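# Push two marked drive blanks fully home in rack

## Task

Using the work order, find the two drive blanks labelled PUSH HOME and press each one in until it stops and latches. Every other blank must be left exactly as it was. The rack is loose on the table: it may tilt only very slightly (more fails the task) and must finish in its original position.

## Robot and tools

Robot: two arms, left_arm and right_arm, each ending in a five-finger hand (left_arm carries a left hand, right_arm a right hand). Base poses in the scene frame: left_arm at (-0.014, +0.338, +0.044) m, quat_wxyz (+1.000, 0, 0, -0.006); right_arm at (-0.003, -0.310, +0.015) m, quat_wxyz (+1.000, 0, 0, +0.021). A post is bolted to the floor behind the arms. The work order appears among the reference pages, which show_instructions displays (no arguments, nothing moves).

Frame: the scene frame has its origin at table height, halfway between the nominal bases; +z is up, +x points out over the table, and left_arm sits on the +y side. Reported hand positions (metres) and quaternions (wxyz) use this frame and may be a few centimetres off, especially at long reach.

Hand point: a point 0.15 m out from the wrist mounting face along the fingers and 0.05 m in front of the palm. Its +z runs along straight fingers, +y out of the palm; on the right hand +x points across the palm away from the thumb, on the left hand toward the thumb. Straight fingertips reach 0.06-0.07 m past the point along +z and sit about 0.06 m behind it along -y. A wrist bracket on the little-finger side extends as far as the point in +y and 0.10 m across the palm; it can strike things.

The 28-number row (every number in [-1, 1], always all 28 even if one arm moves): left_arm dx, dy, dz, rx, ry, rz; left hand thumb_turn, thumb_bend, index, middle, ring, little, force_limit, speed; then the same fourteen for right_arm. Pose numbers are offsets, not poses: a displacement from the arm's Hand target as it stood when the action or move began, along scene axes, with rotation about that Hand target position. Scale: 1.0 = 0.6 m for dx, dy, dz and 180 degrees for rx, ry, rz, which form a single rotation vector. Translations longer than 1.0 are shortened along their direction. All zeros for an arm's six pose numbers asks nothing new of it. Repeating an offset moves the arm again.

Hand numbers are absolute targets, not offsets. thumb_turn: -1 beside the palm, +1 in front of it facing the fingers. thumb_bend and the four fingers: -1 straight, +1 fully curled. force_limit: fingertip stop force, about 0 N at -1 up to 10 N at +1 (15 N for the two thumb motors). speed: rises from near zero at -1 to full at +0.48 and stays full to +1 (a full stroke takes 0.49 s). There is no 'no change' value: to keep a hand unchanged, resend the eight numbers last executed for it; if none yet, send its hand_measured six plus hand_force_limit and hand_speed. Use speed -0.94 or less for a gentle close. A closing target sent while load is already at force_limit is ignored.

execute_actions: actions is a list of actions; each action is a list of up to 15 rows, one per 1/30 s step, every row counted from the action's starting Hand target (not the prior row); a short list repeats its final row to 15 steps. cameras picks images (names below, or ["all"], or []); by default images come only with an empty actions list.

move: target is one 28-number row or up to 15 rows, all offsets from the same starting Hand targets. speed is path top speed in m/s (0.002 to 4.3, default 0.25; turns capped at twice that in rad/s), one value or one per target. blend in metres rounds corners (0 = stop at each). blocking=false returns after about 0.5 s while the move continues. Paths stop after 10 s and do not avoid obstacles or the other arm. The result adds a move: line, e.g. done (within 10 mm and 2 degrees), off_target, moving, held or fault, plus limits (paced = pose clipped; held = steps withheld).

wait: seconds 0-3600, sends nothing new; a running move continues. stop: brakes a running move (braking needs room). zoom_image: camera from cam_head_left, cam_head_right, cam_high, cam_low, cam_left_wrist, cam_right_wrist; region [x0, y0, x1, y1] in pixels, at most 504 by 504, from the newest images. Head, high and low images are 504x504; wrist images 672x504. finished_scene ends the scene irreversibly (scene 1).

Results: Hand target is the last commanded pose after clipping; next offsets start from it. Hands often rest 1-3 cm (sometimes 5 cm) short, usually low, from friction and weight, which is not evidence of contact; a later execute_actions call re-requests the target, or send the shortfall as an offset. Orientation commands are clipped to 40 degrees from the current orientation each step. hand_measured, hand_stopped_by (moving, target, force, stalled, fault) and hand_load_n (fingertip N, positive pushing open) follow the six-motor order. Joint torques are noisy and offset; numbers 3 and 4 wrap at ±28 N m. Quiet joint velocities and small temperature changes may be omitted.

Cautions: push slowly and only as far as needed, since faster moves and targets set further past contact press harder; a blocked arm keeps pressing until commanded back past its hand point. The rack is loose, so heavy or off-centre pushes can slide or tip it; keep it where it started. Do not disturb unmarked blanks. Avoid hitting fixed things, letting anything fall or leave the table, and any contact between the two arms or hands. Hot motors (warning at 85 °C, collapse at 100 °C) come from holding loads, stretched arms or pushing against unreachable poses.

Each tool is called in YAML: its name, and indented under it one key for each argument.

Reference images:

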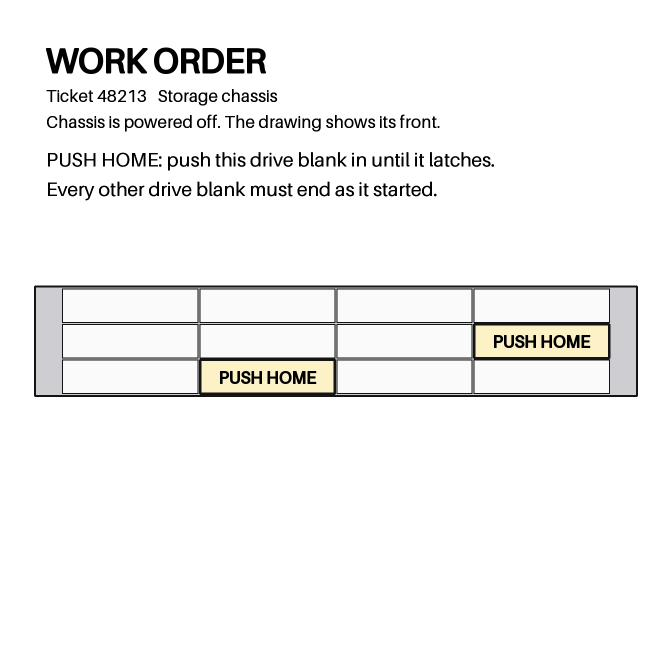

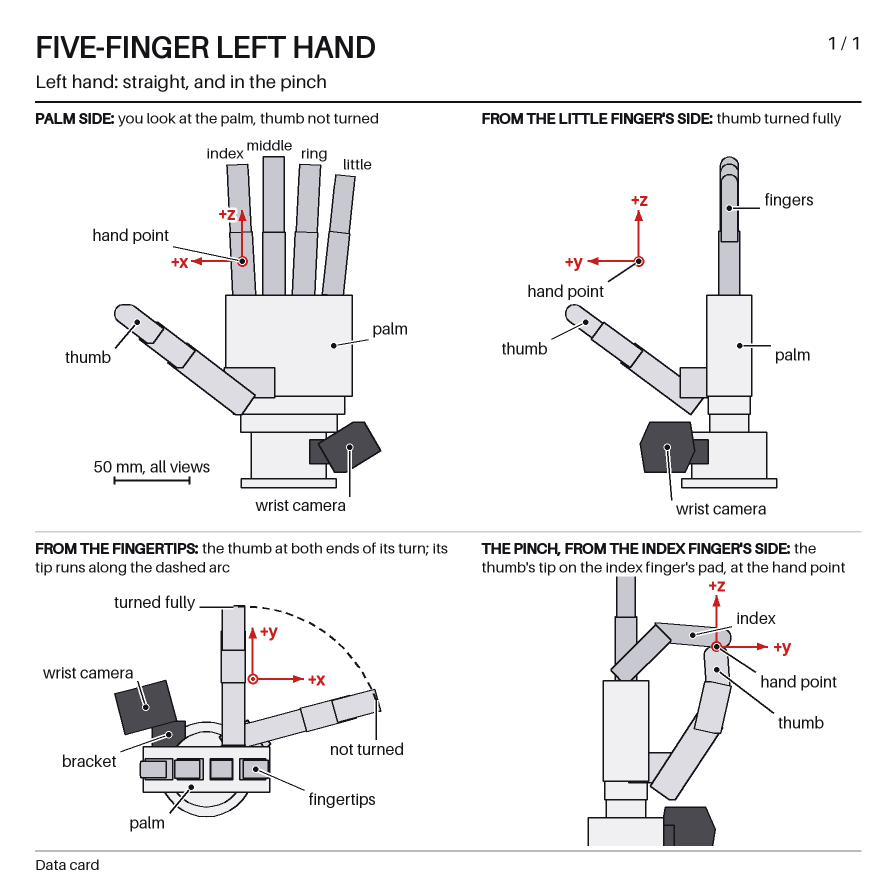

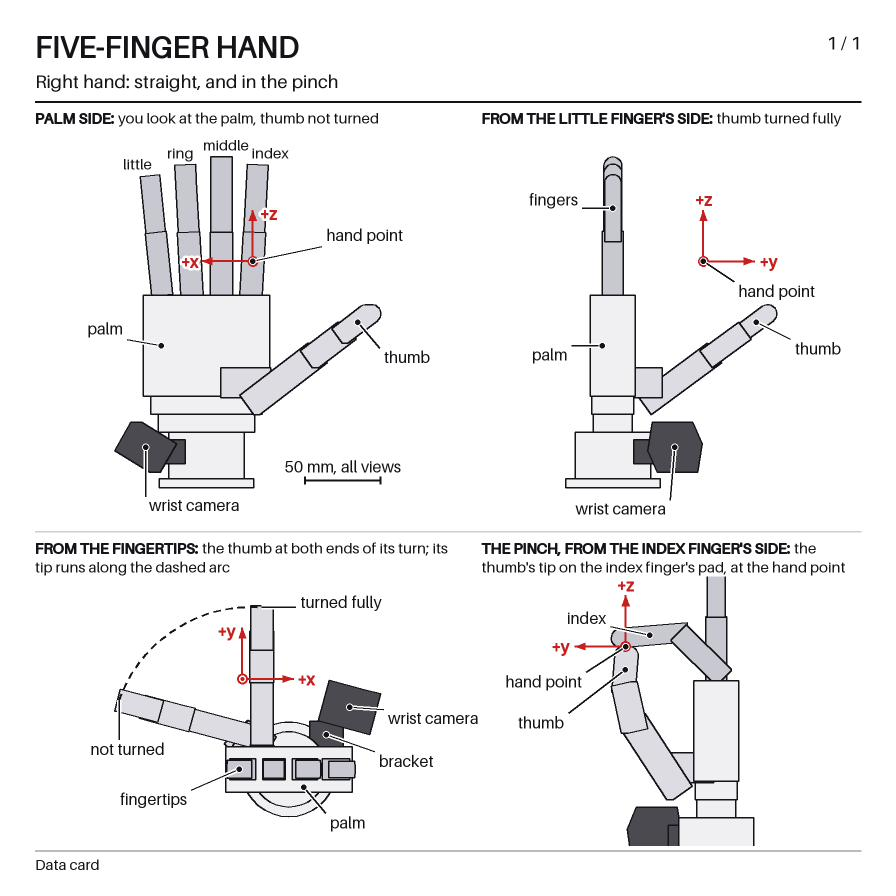

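## Session

execute_actions:
  actions: []

Scene clock: 0.00 s.
left_arm: end_effector_position=(+0.2676, +0.2727, +0.2579) hand_measured=(-1.000, -1.000, -1.000, -1.000, -1.000, -1.000) hand_load_n=(+0.0, +0.0, +0.0, -0.5, +0.0, +0.0) hand_stopped_by=(target, target, target, target, target, target) hand_force_limit=0.00 hand_speed=-0.80 end_effector_quat_wxyz=(-0.010, +0.879, -0.476, +0.002) | right_arm: end_effector_position=(+0.2239, -0.1238, +0.1159) hand_measured=(-1.000, -1.000, -1.000, -1.000, -1.000, -1.000) hand_load_n=(+0.0, +0.0, +0.0, +0.0, +0.0, +0.0) hand_stopped_by=(target, target, target, target, target, target) hand_force_limit=0.00 hand_speed=-0.80 end_effector_quat_wxyz=(+0.380, -0.500, +0.779, +0.005)
Joint positions: left_arm=[-0.017 1.153 1.098 -1.503 -0.017 -0.607] | right_arm=[0.317 0.583 0.321 -0.543 -0.156 0.852]
Joint velocities: within noise
Joint torques (N m): no reading
Motor temperatures (°C): left_arm=[33 35 42 34 35 35] | right_arm=[41 34 36 34 32 36]
Heat: left arm: hottest elbow 42 °C; right arm: hottest waist 41 °C.
Hand target: left_arm +0.2745, +0.2725, +0.2667; -0.016, +0.879, -0.476, +0.014 | right_arm +0.2292, -0.1218, +0.1260; +0.389, -0.498, +0.775, +0.002

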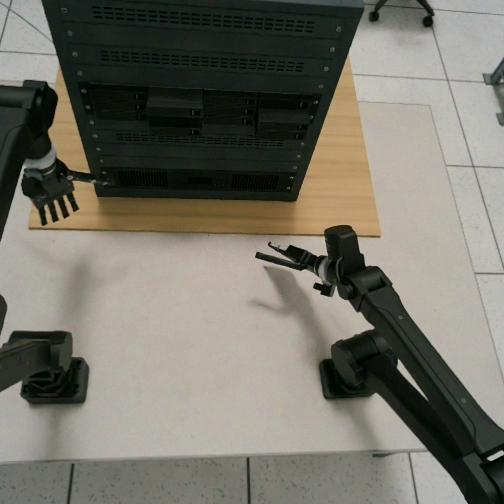

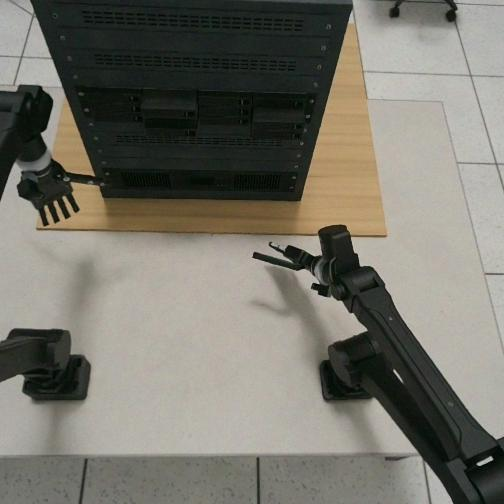

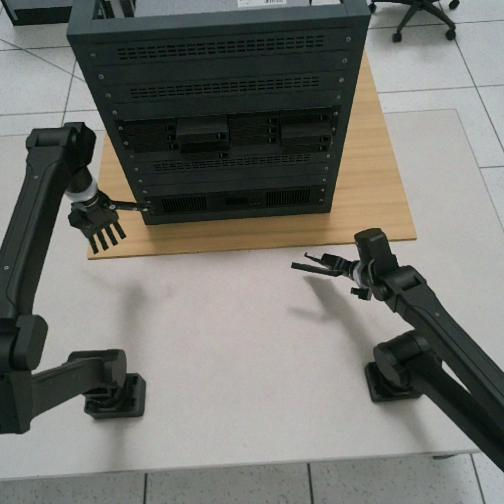

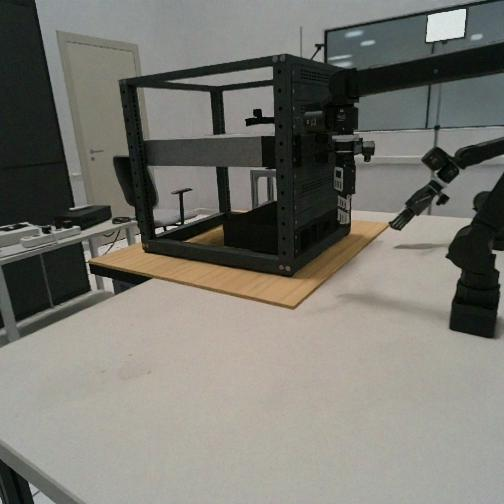

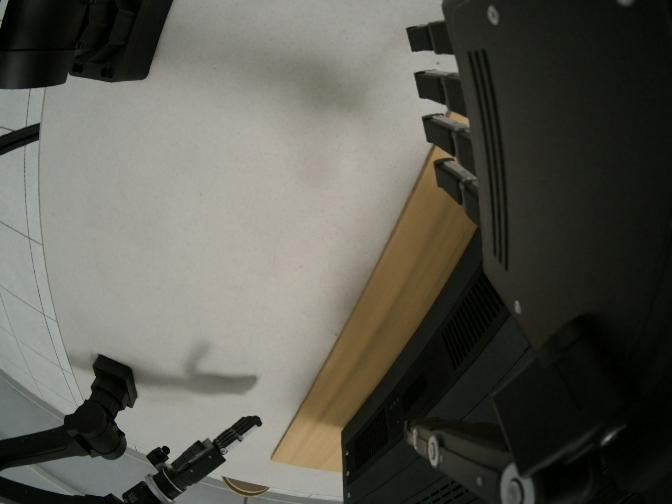

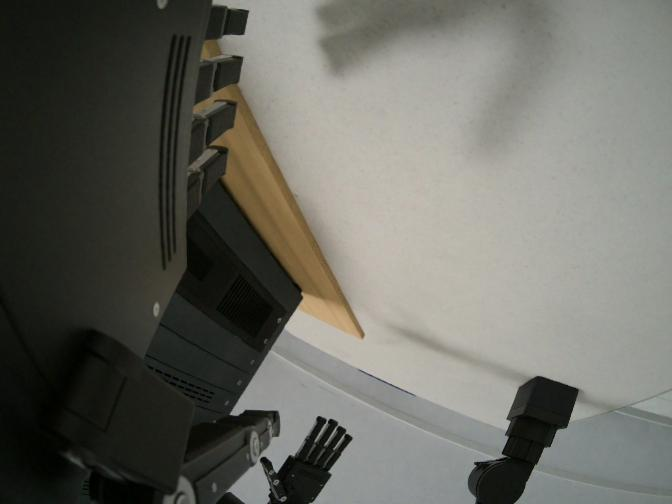

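zoom_image:
  camera: "cam_high"
  region: [100, 80, 360, 230]

zoom_image:
  camera: "cam_head_right"
  region: [40, 0, 360, 210]

zoom_image:
  camera: "cam_low"
  region: [110, 40, 400, 300]

Scaled by 1.938 from the camera's image (finer frame: 720x720).

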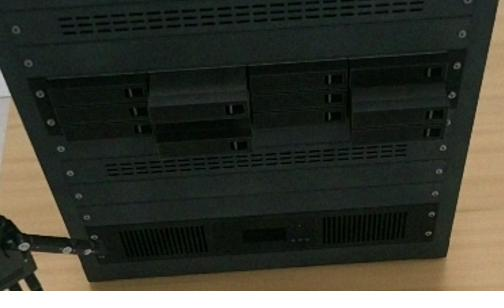

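Scaled by 1.575 from the camera's image (finer frame: 720x720).

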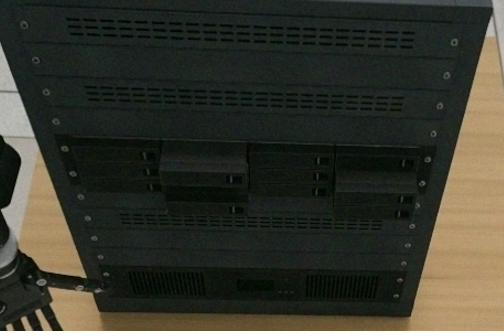

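Scaled by 1.738 from the camera's image (finer frame: 720x720).

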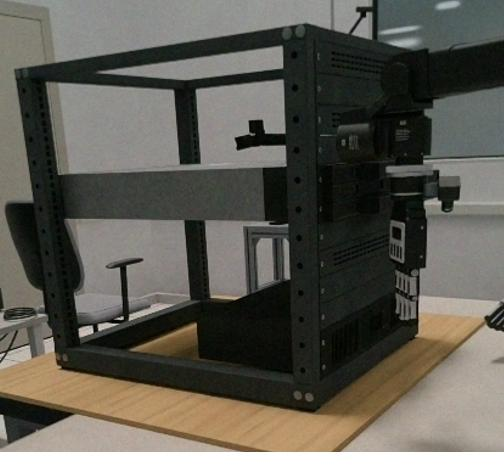

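zoom_image:
  camera: "cam_head_right"
  region: [75, 80, 195, 150]

zoom_image:
  camera: "cam_head_right"
  region: [190, 80, 330, 150]

zoom_image:
  camera: "cam_high"
  region: [110, 100, 230, 170]

zoom_image:
  camera: "cam_high"
  region: [220, 100, 350, 170]

Scaled by 4.200 from the camera's image (finer frame: 720x720).

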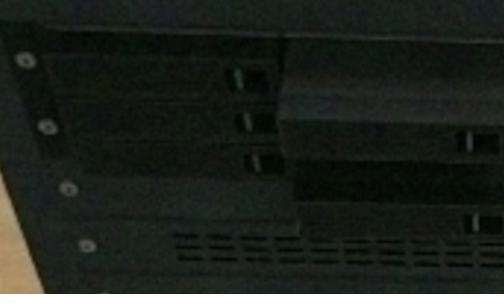

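Scaled by 3.600 from the camera's image (finer frame: 720x720).

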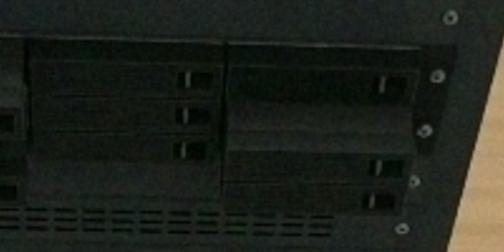

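Scaled by 4.200 from the camera's image (finer frame: 720x720).

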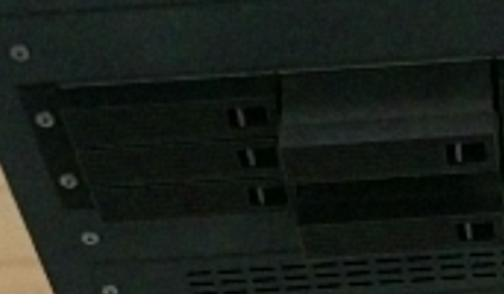

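Scaled by 3.877 from the camera's image (finer frame: 720x720).

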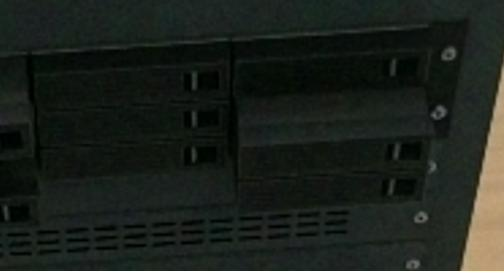

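move:
  target: [0,0,0,0,0,0,-1,-1,-1,-1,-1,-1,0,-0.8,0.123,0.086,0.305,-0.2244,-0.2194,-0.0086,-1,-1,-1,-1,-1,-1,0,-0.8]
  speed: 0.15
  cameras: ["all"]

Scene clock: 119.67 s.
left_arm: end_effector_position=(+0.2676, +0.2727, +0.2579) hand_measured=(-1.000, -1.000, -1.000, -1.000, -1.000, -1.000) hand_load_n=(+0.0, +0.0, +0.0, +0.0, +0.0, +0.0) hand_stopped_by=(target, target, target, target, target, target) hand_force_limit=0.00 hand_speed=-0.80 end_effector_quat_wxyz=(-0.010, +0.879, -0.476, +0.002) | right_arm: end_effector_position=(+0.2975, -0.0815, +0.2855) hand_measured=(-1.000, -1.000, -1.000, -1.000, -1.000, -1.000) hand_load_n=(-0.5, +0.5, +0.0, +0.0, +0.0, +0.0) hand_stopped_by=(target, target, target, target, target, target) hand_force_limit=0.00 hand_speed=-0.80 end_effector_quat_wxyz=(-0.412, +0.571, -0.563, +0.432)
Joint positions: left_arm=[-0.017 1.153 1.098 -1.503 -0.017 -0.607] | right_arm=[0.956 0.763 0.711 -0.463 0.952 0.402]
Joint torques (N m): left_arm=[0.5 -7.47 11.41 0.31 -0.11 0.19] | right_arm=[0.79 -2.9 14.12 2.85 0.49 -0.01]
Motor temperatures (°C): left_arm=[33 36 49 33 35 35] | right_arm=[41 33 47 34 32 35]
Heat: left arm: hottest elbow 49 °C; right arm: hottest elbow 47 °C.
Hand target: left_arm +0.2745, +0.2725, +0.2667; -0.016, +0.879, -0.476, +0.014 | right_arm +0.3030, -0.0701, +0.3090; -0.430, +0.561, -0.561, +0.430
Off the commanded pose: left_arm 0.011 m, 1 deg | right_arm 0.027 m, 2 deg.
move: off_target (right_arm)

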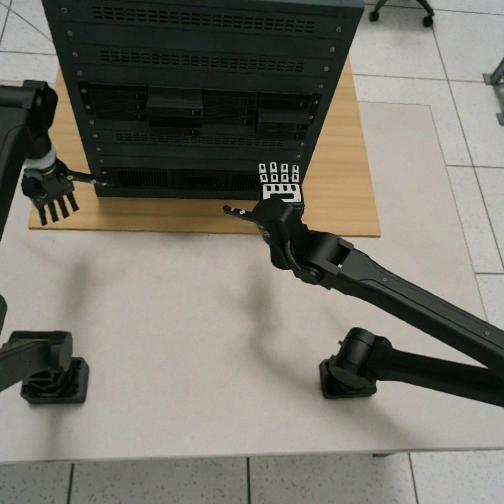

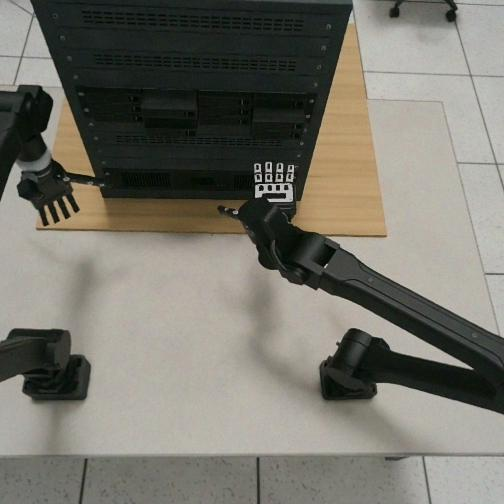

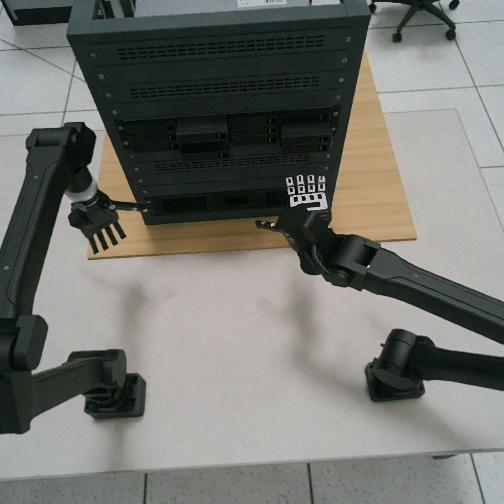

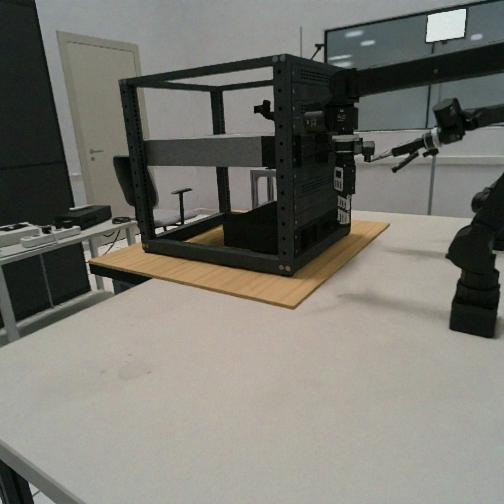

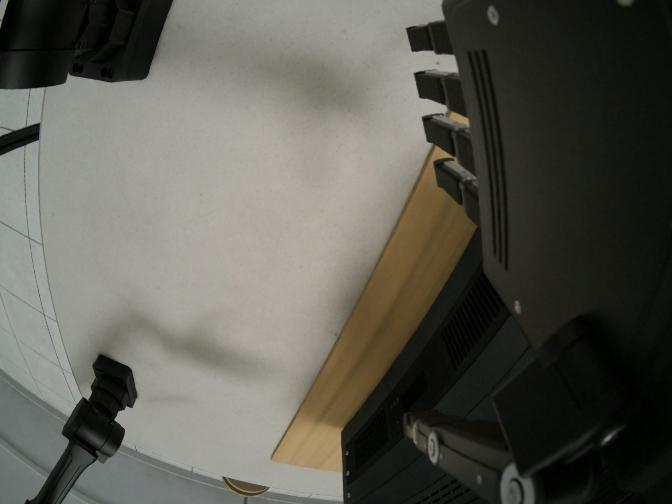

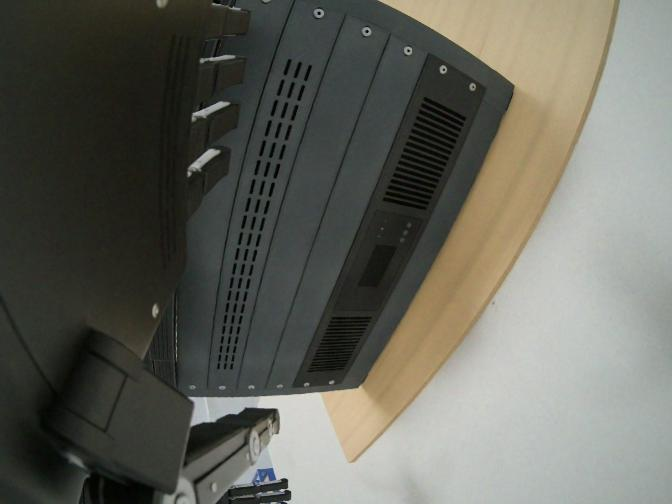

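move:
  target: [-0.23,0.03,0,0,0,0,-1,-1,-1,-1,-1,-1,0,-0.8,0,0,0,0,0,0,-1,-1,-1,-1,-1,-1,0,-0.8]
  speed: 0.2
  cameras: ["all"]

zoom_image:
  camera: "cam_low"
  region: [240, 40, 460, 240]

zoom_image:
  camera: "cam_high"
  region: [220, 90, 360, 230]

zoom_image:
  camera: "cam_head_left"
  region: [190, 80, 330, 220]

zoom_image:
  camera: "cam_head_right"
  region: [190, 80, 330, 220]

Scene clock: 140.07 s.
left_arm: end_effector_position=(+0.1401, +0.2888, +0.2670) hand_measured=(-1.000, -1.000, -1.000, -1.000, -1.000, -1.000) hand_load_n=(+0.0, +0.0, +0.0, +0.0, +0.0, +0.0) hand_stopped_by=(target, target, target, target, target, target) hand_force_limit=0.00 hand_speed=-0.80 end_effector_quat_wxyz=(-0.020, +0.880, -0.474, +0.019) | right_arm: end_effector_position=(+0.2975, -0.0815, +0.2855) hand_measured=(-1.000, -1.000, -1.000, -1.000, -1.000, -1.000) hand_load_n=(-0.5, +0.0, +0.0, +0.0, +0.0, +0.0) hand_stopped_by=(target, target, target, target, target, target) hand_force_limit=0.00 hand_speed=-0.80 end_effector_quat_wxyz=(-0.412, +0.571, -0.563, +0.433)
Joint positions: left_arm=[0.051 0.763 0.899 -1.654 -0.015 -0.542] | right_arm=[0.956 0.763 0.711 -0.463 0.952 0.401]
Joint torques (N m): left_arm=[1.73 -1.73 9.24 -0.16 -0.07 0.32] | right_arm=[0.56 -3.6 14.22 2.97 0.48 -0.03]
Heat: left arm: hottest elbow 50 °C; right arm: hottest elbow 47 °C.
Hand target: left_arm +0.1365, +0.2905, +0.2667; -0.016, +0.879, -0.476, +0.014 | right_arm +0.3030, -0.0701, +0.3090; -0.430, +0.561, -0.561, +0.430
Off the commanded pose: left_arm 0.004 m, 1 deg | right_arm 0.027 m, 2 deg.
move: done

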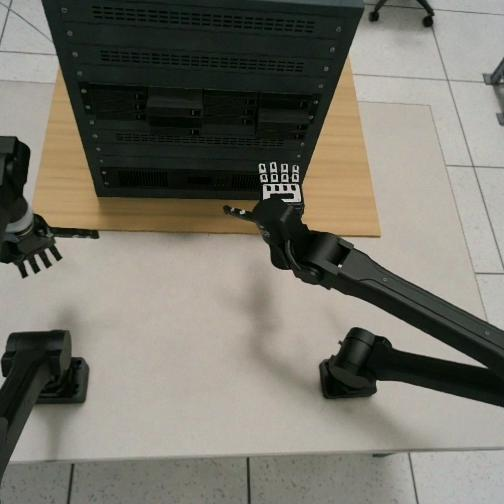

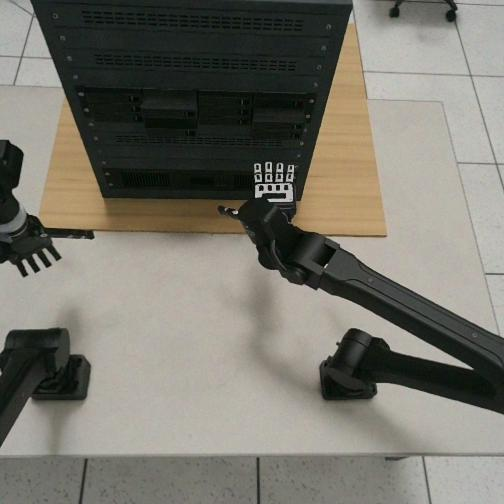

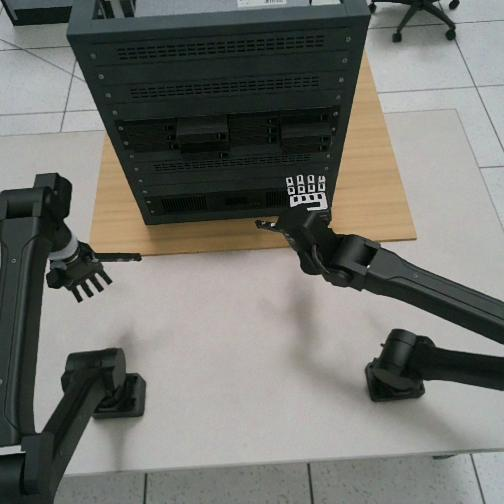

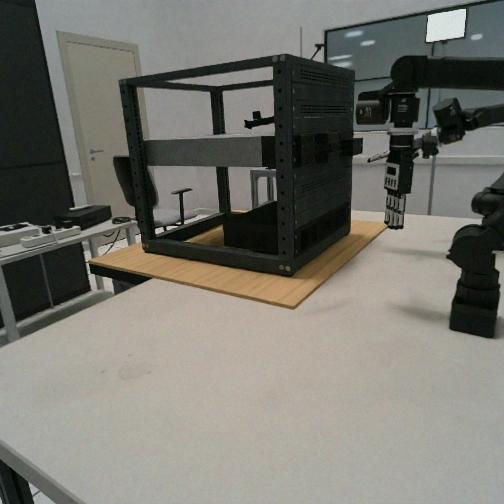

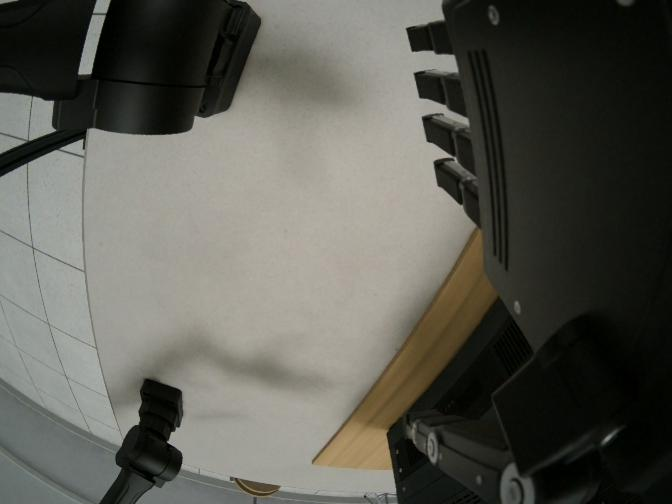

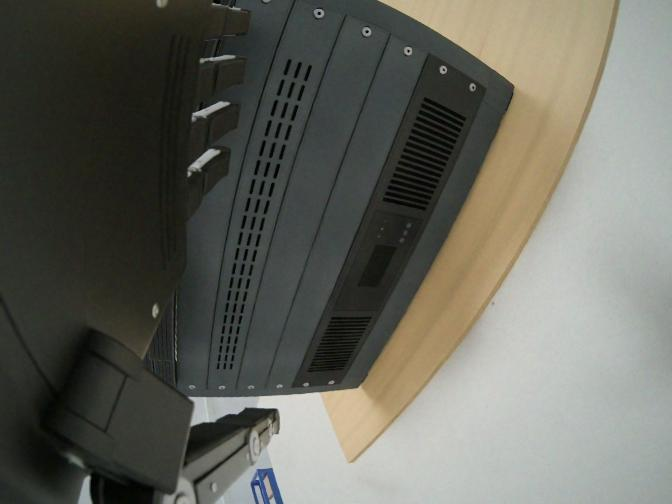

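Scaled by 2.291 from the camera's image (finer frame: 720x720).

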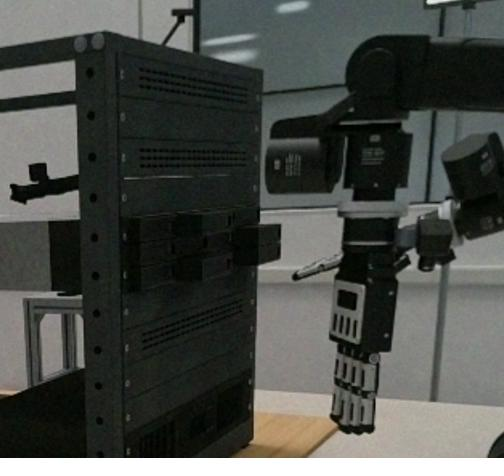

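Scaled by 3.600 from the camera's image (finer frame: 720x720).

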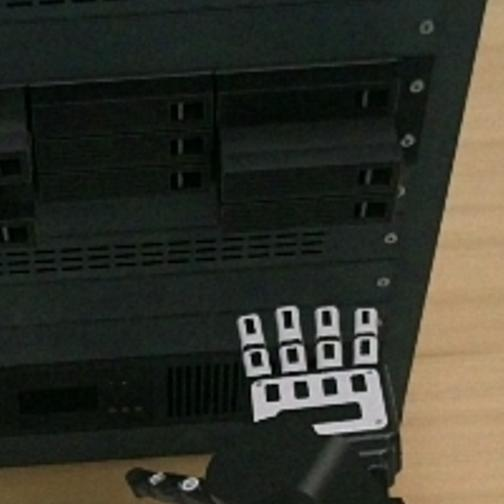

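Scaled by 3.600 from the camera's image (finer frame: 720x720).

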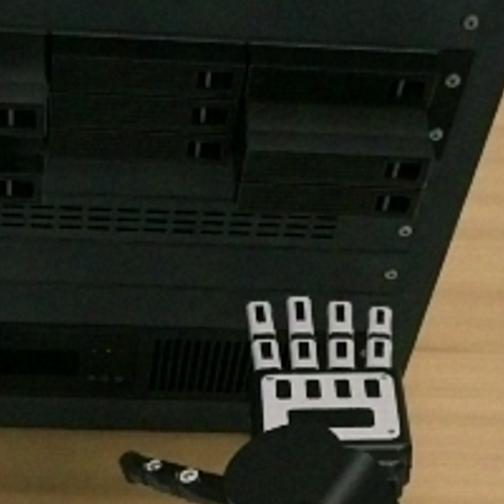

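Scaled by 3.600 from the camera's image (finer frame: 720x720).

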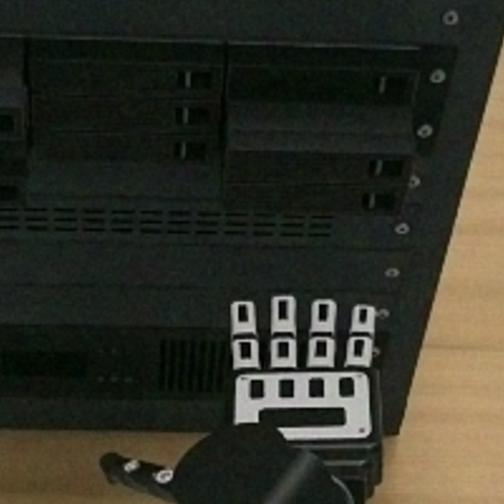

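zoom_image:
  camera: "cam_low"
  region: [280, 110, 400, 190]

Scaled by 4.200 from the camera's image (finer frame: 720x720).

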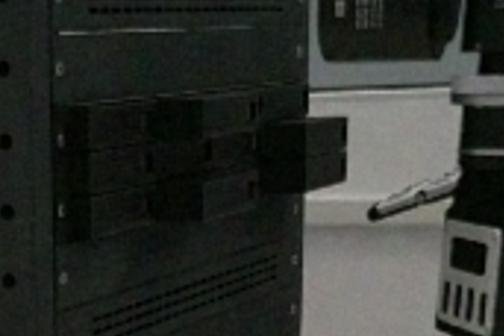

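move:
  target: [0,0,0,0,0,0,-1,-1,-1,-1,-1,-1,0,-0.8,0,0,0.0833,0,0,0,-1,-1,-1,-1,-1,-1,0,-0.8]
  speed: 0.15
  cameras: ["all"]

zoom_image:
  camera: "cam_low"
  region: [280, 110, 400, 190]

zoom_image:
  camera: "cam_high"
  region: [250, 90, 350, 190]

zoom_image:
  camera: "cam_head_left"
  region: [220, 80, 320, 180]

zoom_image:
  camera: "cam_head_right"
  region: [220, 80, 320, 180]

Scene clock: 173.10 s.
left_arm: end_effector_position=(+0.1401, +0.2889, +0.2670) hand_measured=(-1.000, -1.000, -1.000, -1.000, -1.000, -1.000) hand_load_n=(+0.0, -0.5, +0.0, +0.0, +0.0, +0.0) hand_stopped_by=(target, target, target, target, target, target) hand_force_limit=0.00 hand_speed=-0.80 end_effector_quat_wxyz=(-0.020, +0.880, -0.474, +0.019) | right_arm: end_effector_position=(+0.3016, -0.0755, +0.3425) hand_measured=(-1.000, -1.000, -1.000, -1.000, -1.000, -1.000) hand_load_n=(-0.5, +0.0, +0.0, +0.0, +0.0, +0.0) hand_stopped_by=(target, target, target, target, target, target) hand_force_limit=0.00 hand_speed=-0.80 end_effector_quat_wxyz=(-0.425, +0.562, -0.564, +0.431)
Joint positions: left_arm=[0.051 0.763 0.899 -1.654 -0.015 -0.542] | right_arm=[0.956 0.772 0.847 -0.554 0.952 0.394]
Joint torques (N m): left_arm=[1.67 -1.67 9.16 -0.05 -0.03 0.32] | right_arm=[0.85 -3.6 13.98 1.61 0.43 -0.01]
Heat: left arm: hottest elbow 50 °C; right arm: hottest elbow 47 °C.
Hand target: left_arm +0.1365, +0.2905, +0.2667; -0.016, +0.879, -0.476, +0.013 | right_arm +0.3030, -0.0701, +0.3590; -0.430, +0.562, -0.561, +0.430
Off the commanded pose: left_arm 0.004 m, 1 deg | right_arm 0.017 m, 1 deg.
move: off_target (right_arm)

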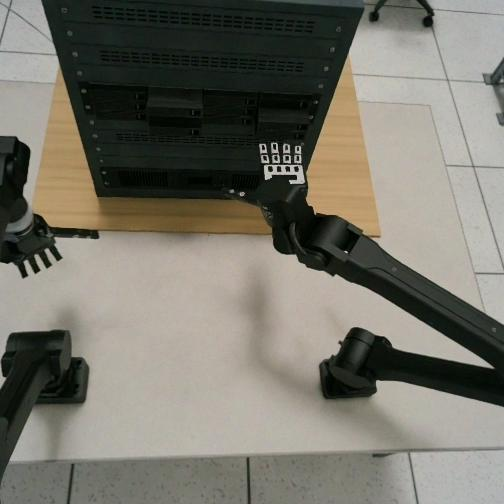

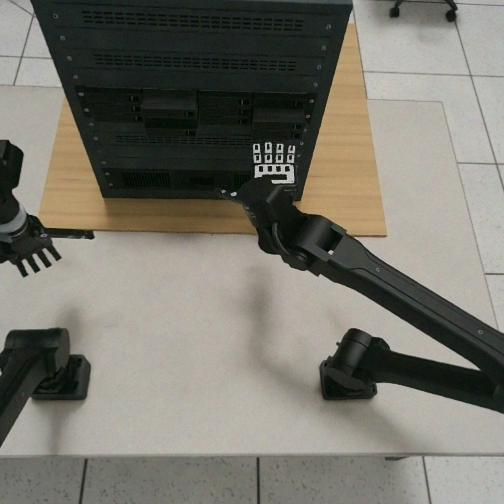

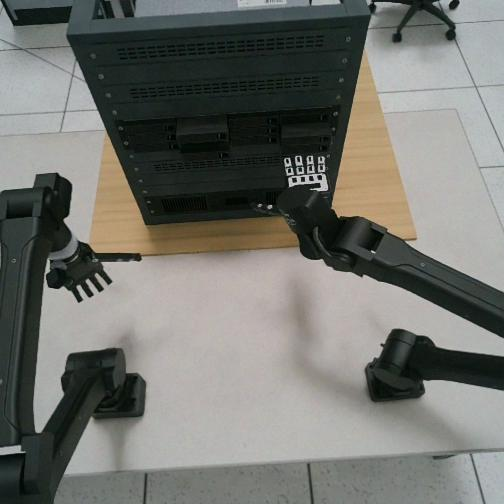

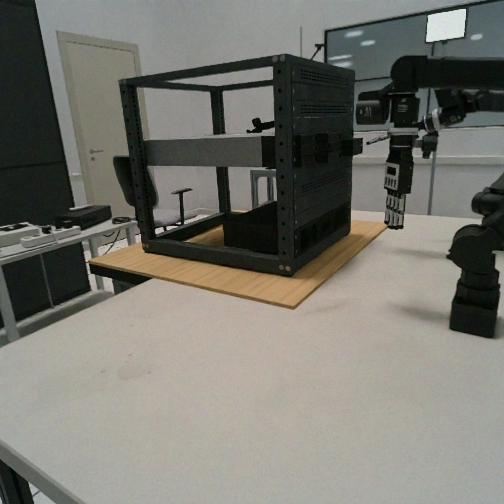

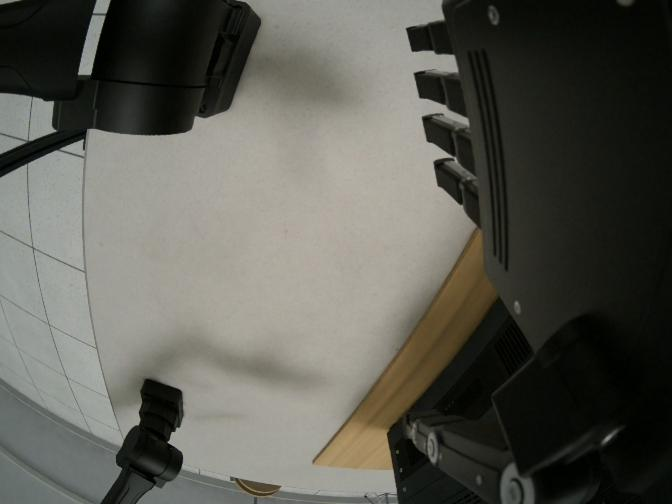

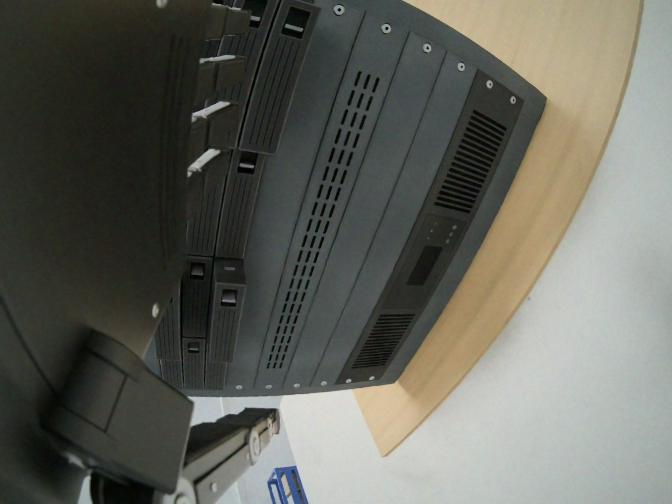

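Scaled by 4.200 from the camera's image (finer frame: 720x720).

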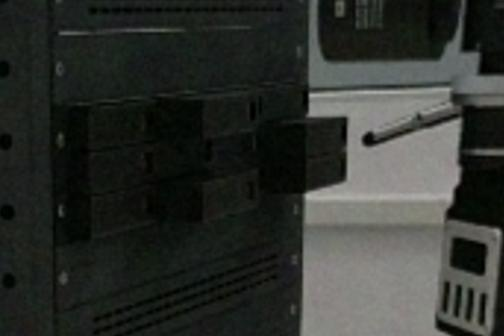

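Scaled by 5.040 from the camera's image (finer frame: 720x720).

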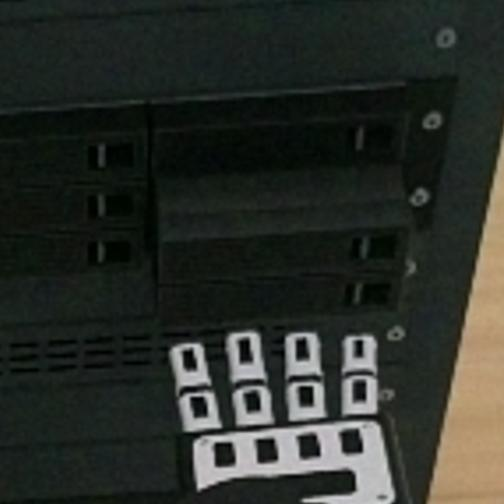

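Scaled by 5.040 from the camera's image (finer frame: 720x720).

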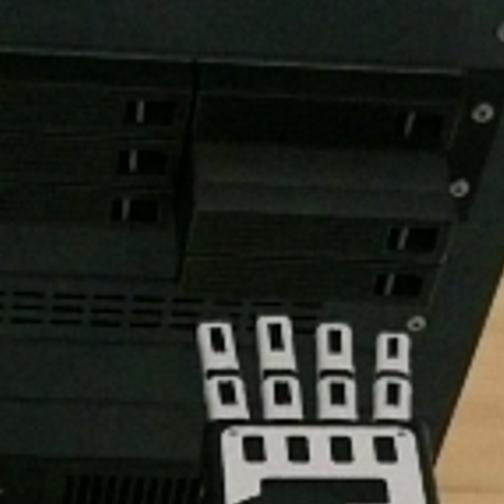

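Scaled by 5.040 from the camera's image (finer frame: 720x720).

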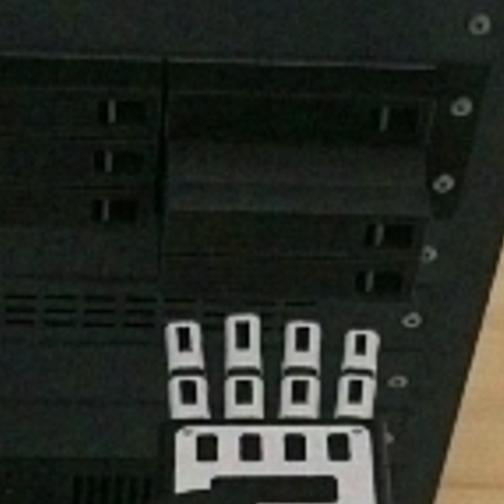

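zoom_image:
  camera: "cam_low"
  region: [335, 125, 395, 165]

zoom_image:
  camera: "cam_right_wrist"
  region: [150, 0, 350, 200]

zoom_image:
  camera: "cam_right_wrist"
  region: [140, 200, 340, 400]

Scaled by 8.400 from the camera's image (finer frame: 720x720).

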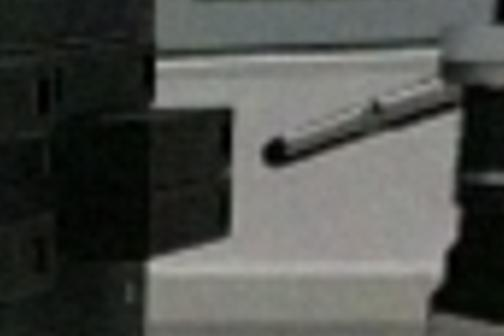

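Scaled by 2.520 from the camera's image (finer frame: 960x720).

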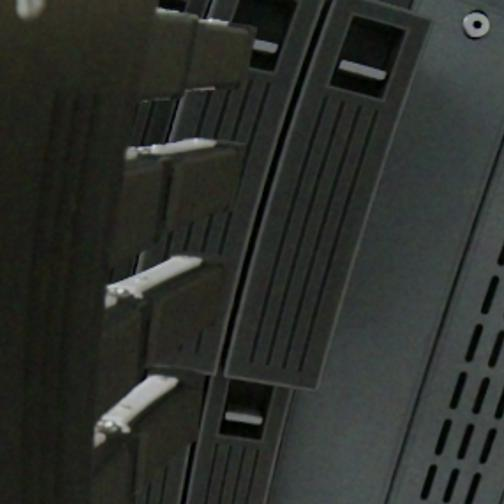

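Scaled by 2.520 from the camera's image (finer frame: 960x720).

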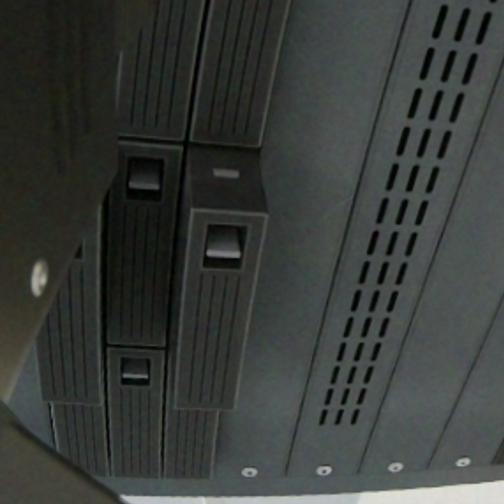

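move:
  target: [0,0,0,0,0,0,-1,-1,-1,-1,-1,-1,0,-0.8,0.05,0,0,0,0,0,-1,-1,-1,-1,-1,-1,0,-0.8]
  speed: 0.08
  cameras: ["cam_low","cam_high","cam_right_wrist"]

zoom_image:
  camera: "cam_low"
  region: [335, 125, 395, 165]

zoom_image:
  camera: "cam_right_wrist"
  region: [150, 0, 350, 200]

zoom_image:
  camera: "cam_high"
  region: [250, 90, 350, 190]

Scene clock: 223.70 s.
left_arm: end_effector_position=(+0.1401, +0.2889, +0.2670) hand_measured=(-1.000, -1.000, -1.000, -1.000, -1.000, -1.000) hand_load_n=(+0.0, -0.5, +0.0, +0.0, +0.0, +0.0) hand_stopped_by=(target, target, target, target, target, target) hand_force_limit=0.00 hand_speed=-0.80 end_effector_quat_wxyz=(-0.020, +0.880, -0.474, +0.019) | right_arm: end_effector_position=(+0.3238, -0.0774, +0.3306) hand_measured=(-1.000, -1.000, -1.000, -1.000, -1.000, -1.000) hand_load_n=(-0.5, +0.0, +0.0, +0.0, +0.0, +0.0) hand_stopped_by=(target, target, target, target, target, target) hand_force_limit=0.00 hand_speed=-0.80 end_effector_quat_wxyz=(-0.411, +0.576, -0.561, +0.430)
Joint positions: left_arm=[0.051 0.763 0.899 -1.654 -0.015 -0.542] | right_arm=[0.874 0.815 0.847 -0.503 0.869 0.335]
Joint torques (N m): left_arm=[1.38 -1.79 9.26 -0.08 0.01 0.31] | right_arm=[-0.56 -4.66 15.17 2.82 0.33 -0.13]
Motor temperatures (°C): left_arm=[33 35 50 33 35 35] | right_arm=[40 33 54 34 32 34]
Heat: left arm: hottest elbow 50 °C; right arm: hottest elbow 54 °C.
Hand target: left_arm +0.1365, +0.2905, +0.2667; -0.016, +0.879, -0.476, +0.013 | right_arm +0.3331, -0.0702, +0.3590; -0.430, +0.561, -0.561, +0.430
Off the commanded pose: left_arm 0.004 m, 1 deg | right_arm 0.031 m, 3 deg.
move: off_target (right_arm)
Images, in order (width x height): cam_high 504x504, cam_low 504x504, cam_right_wrist 672x504.

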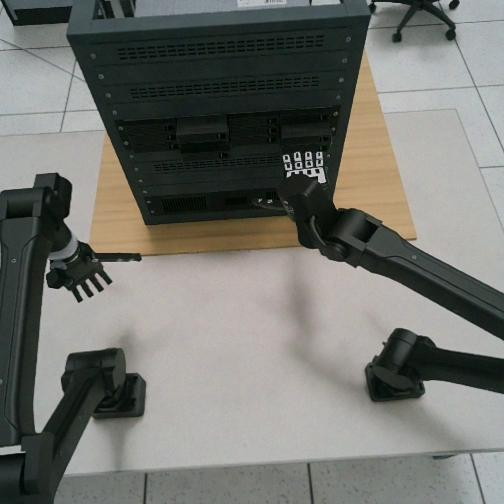

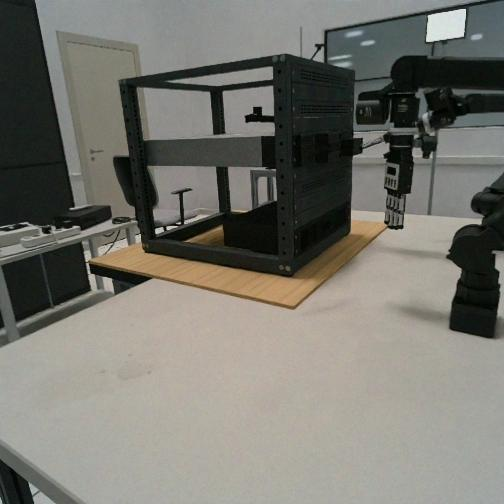

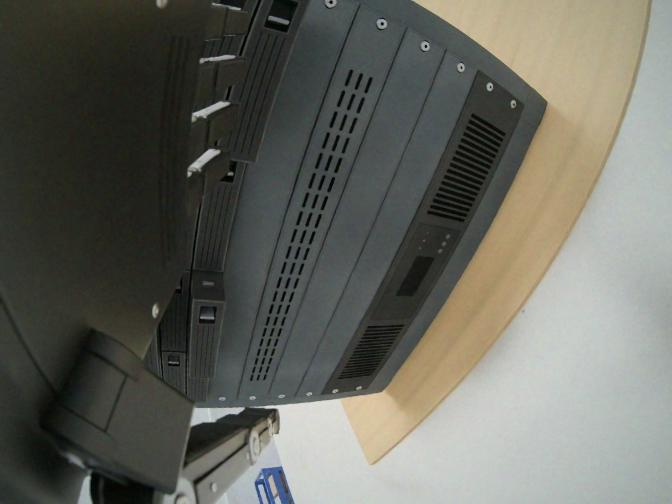

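Scaled by 8.400 from the camera's image (finer frame: 720x720).

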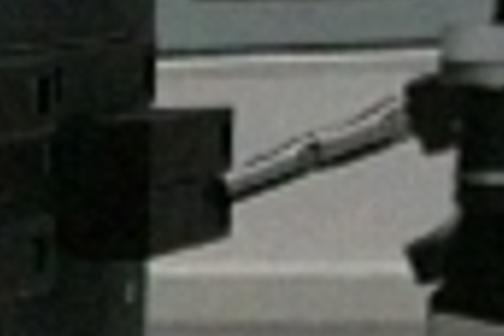

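Scaled by 2.520 from the camera's image (finer frame: 960x720).

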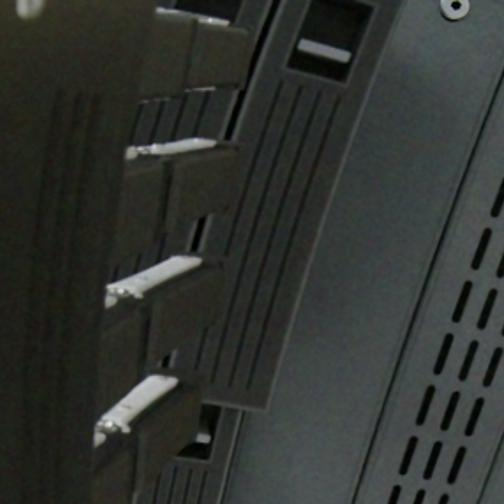

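Scaled by 5.040 from the camera's image (finer frame: 720x720).

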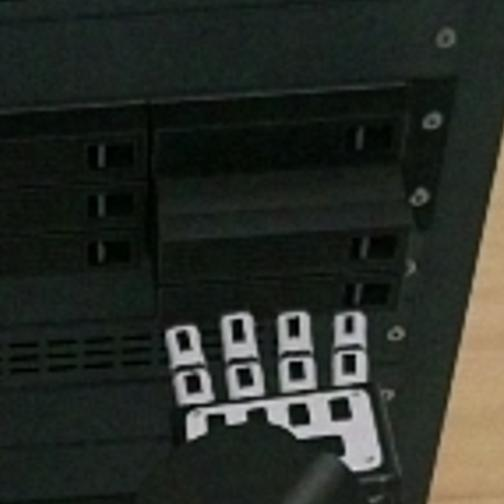

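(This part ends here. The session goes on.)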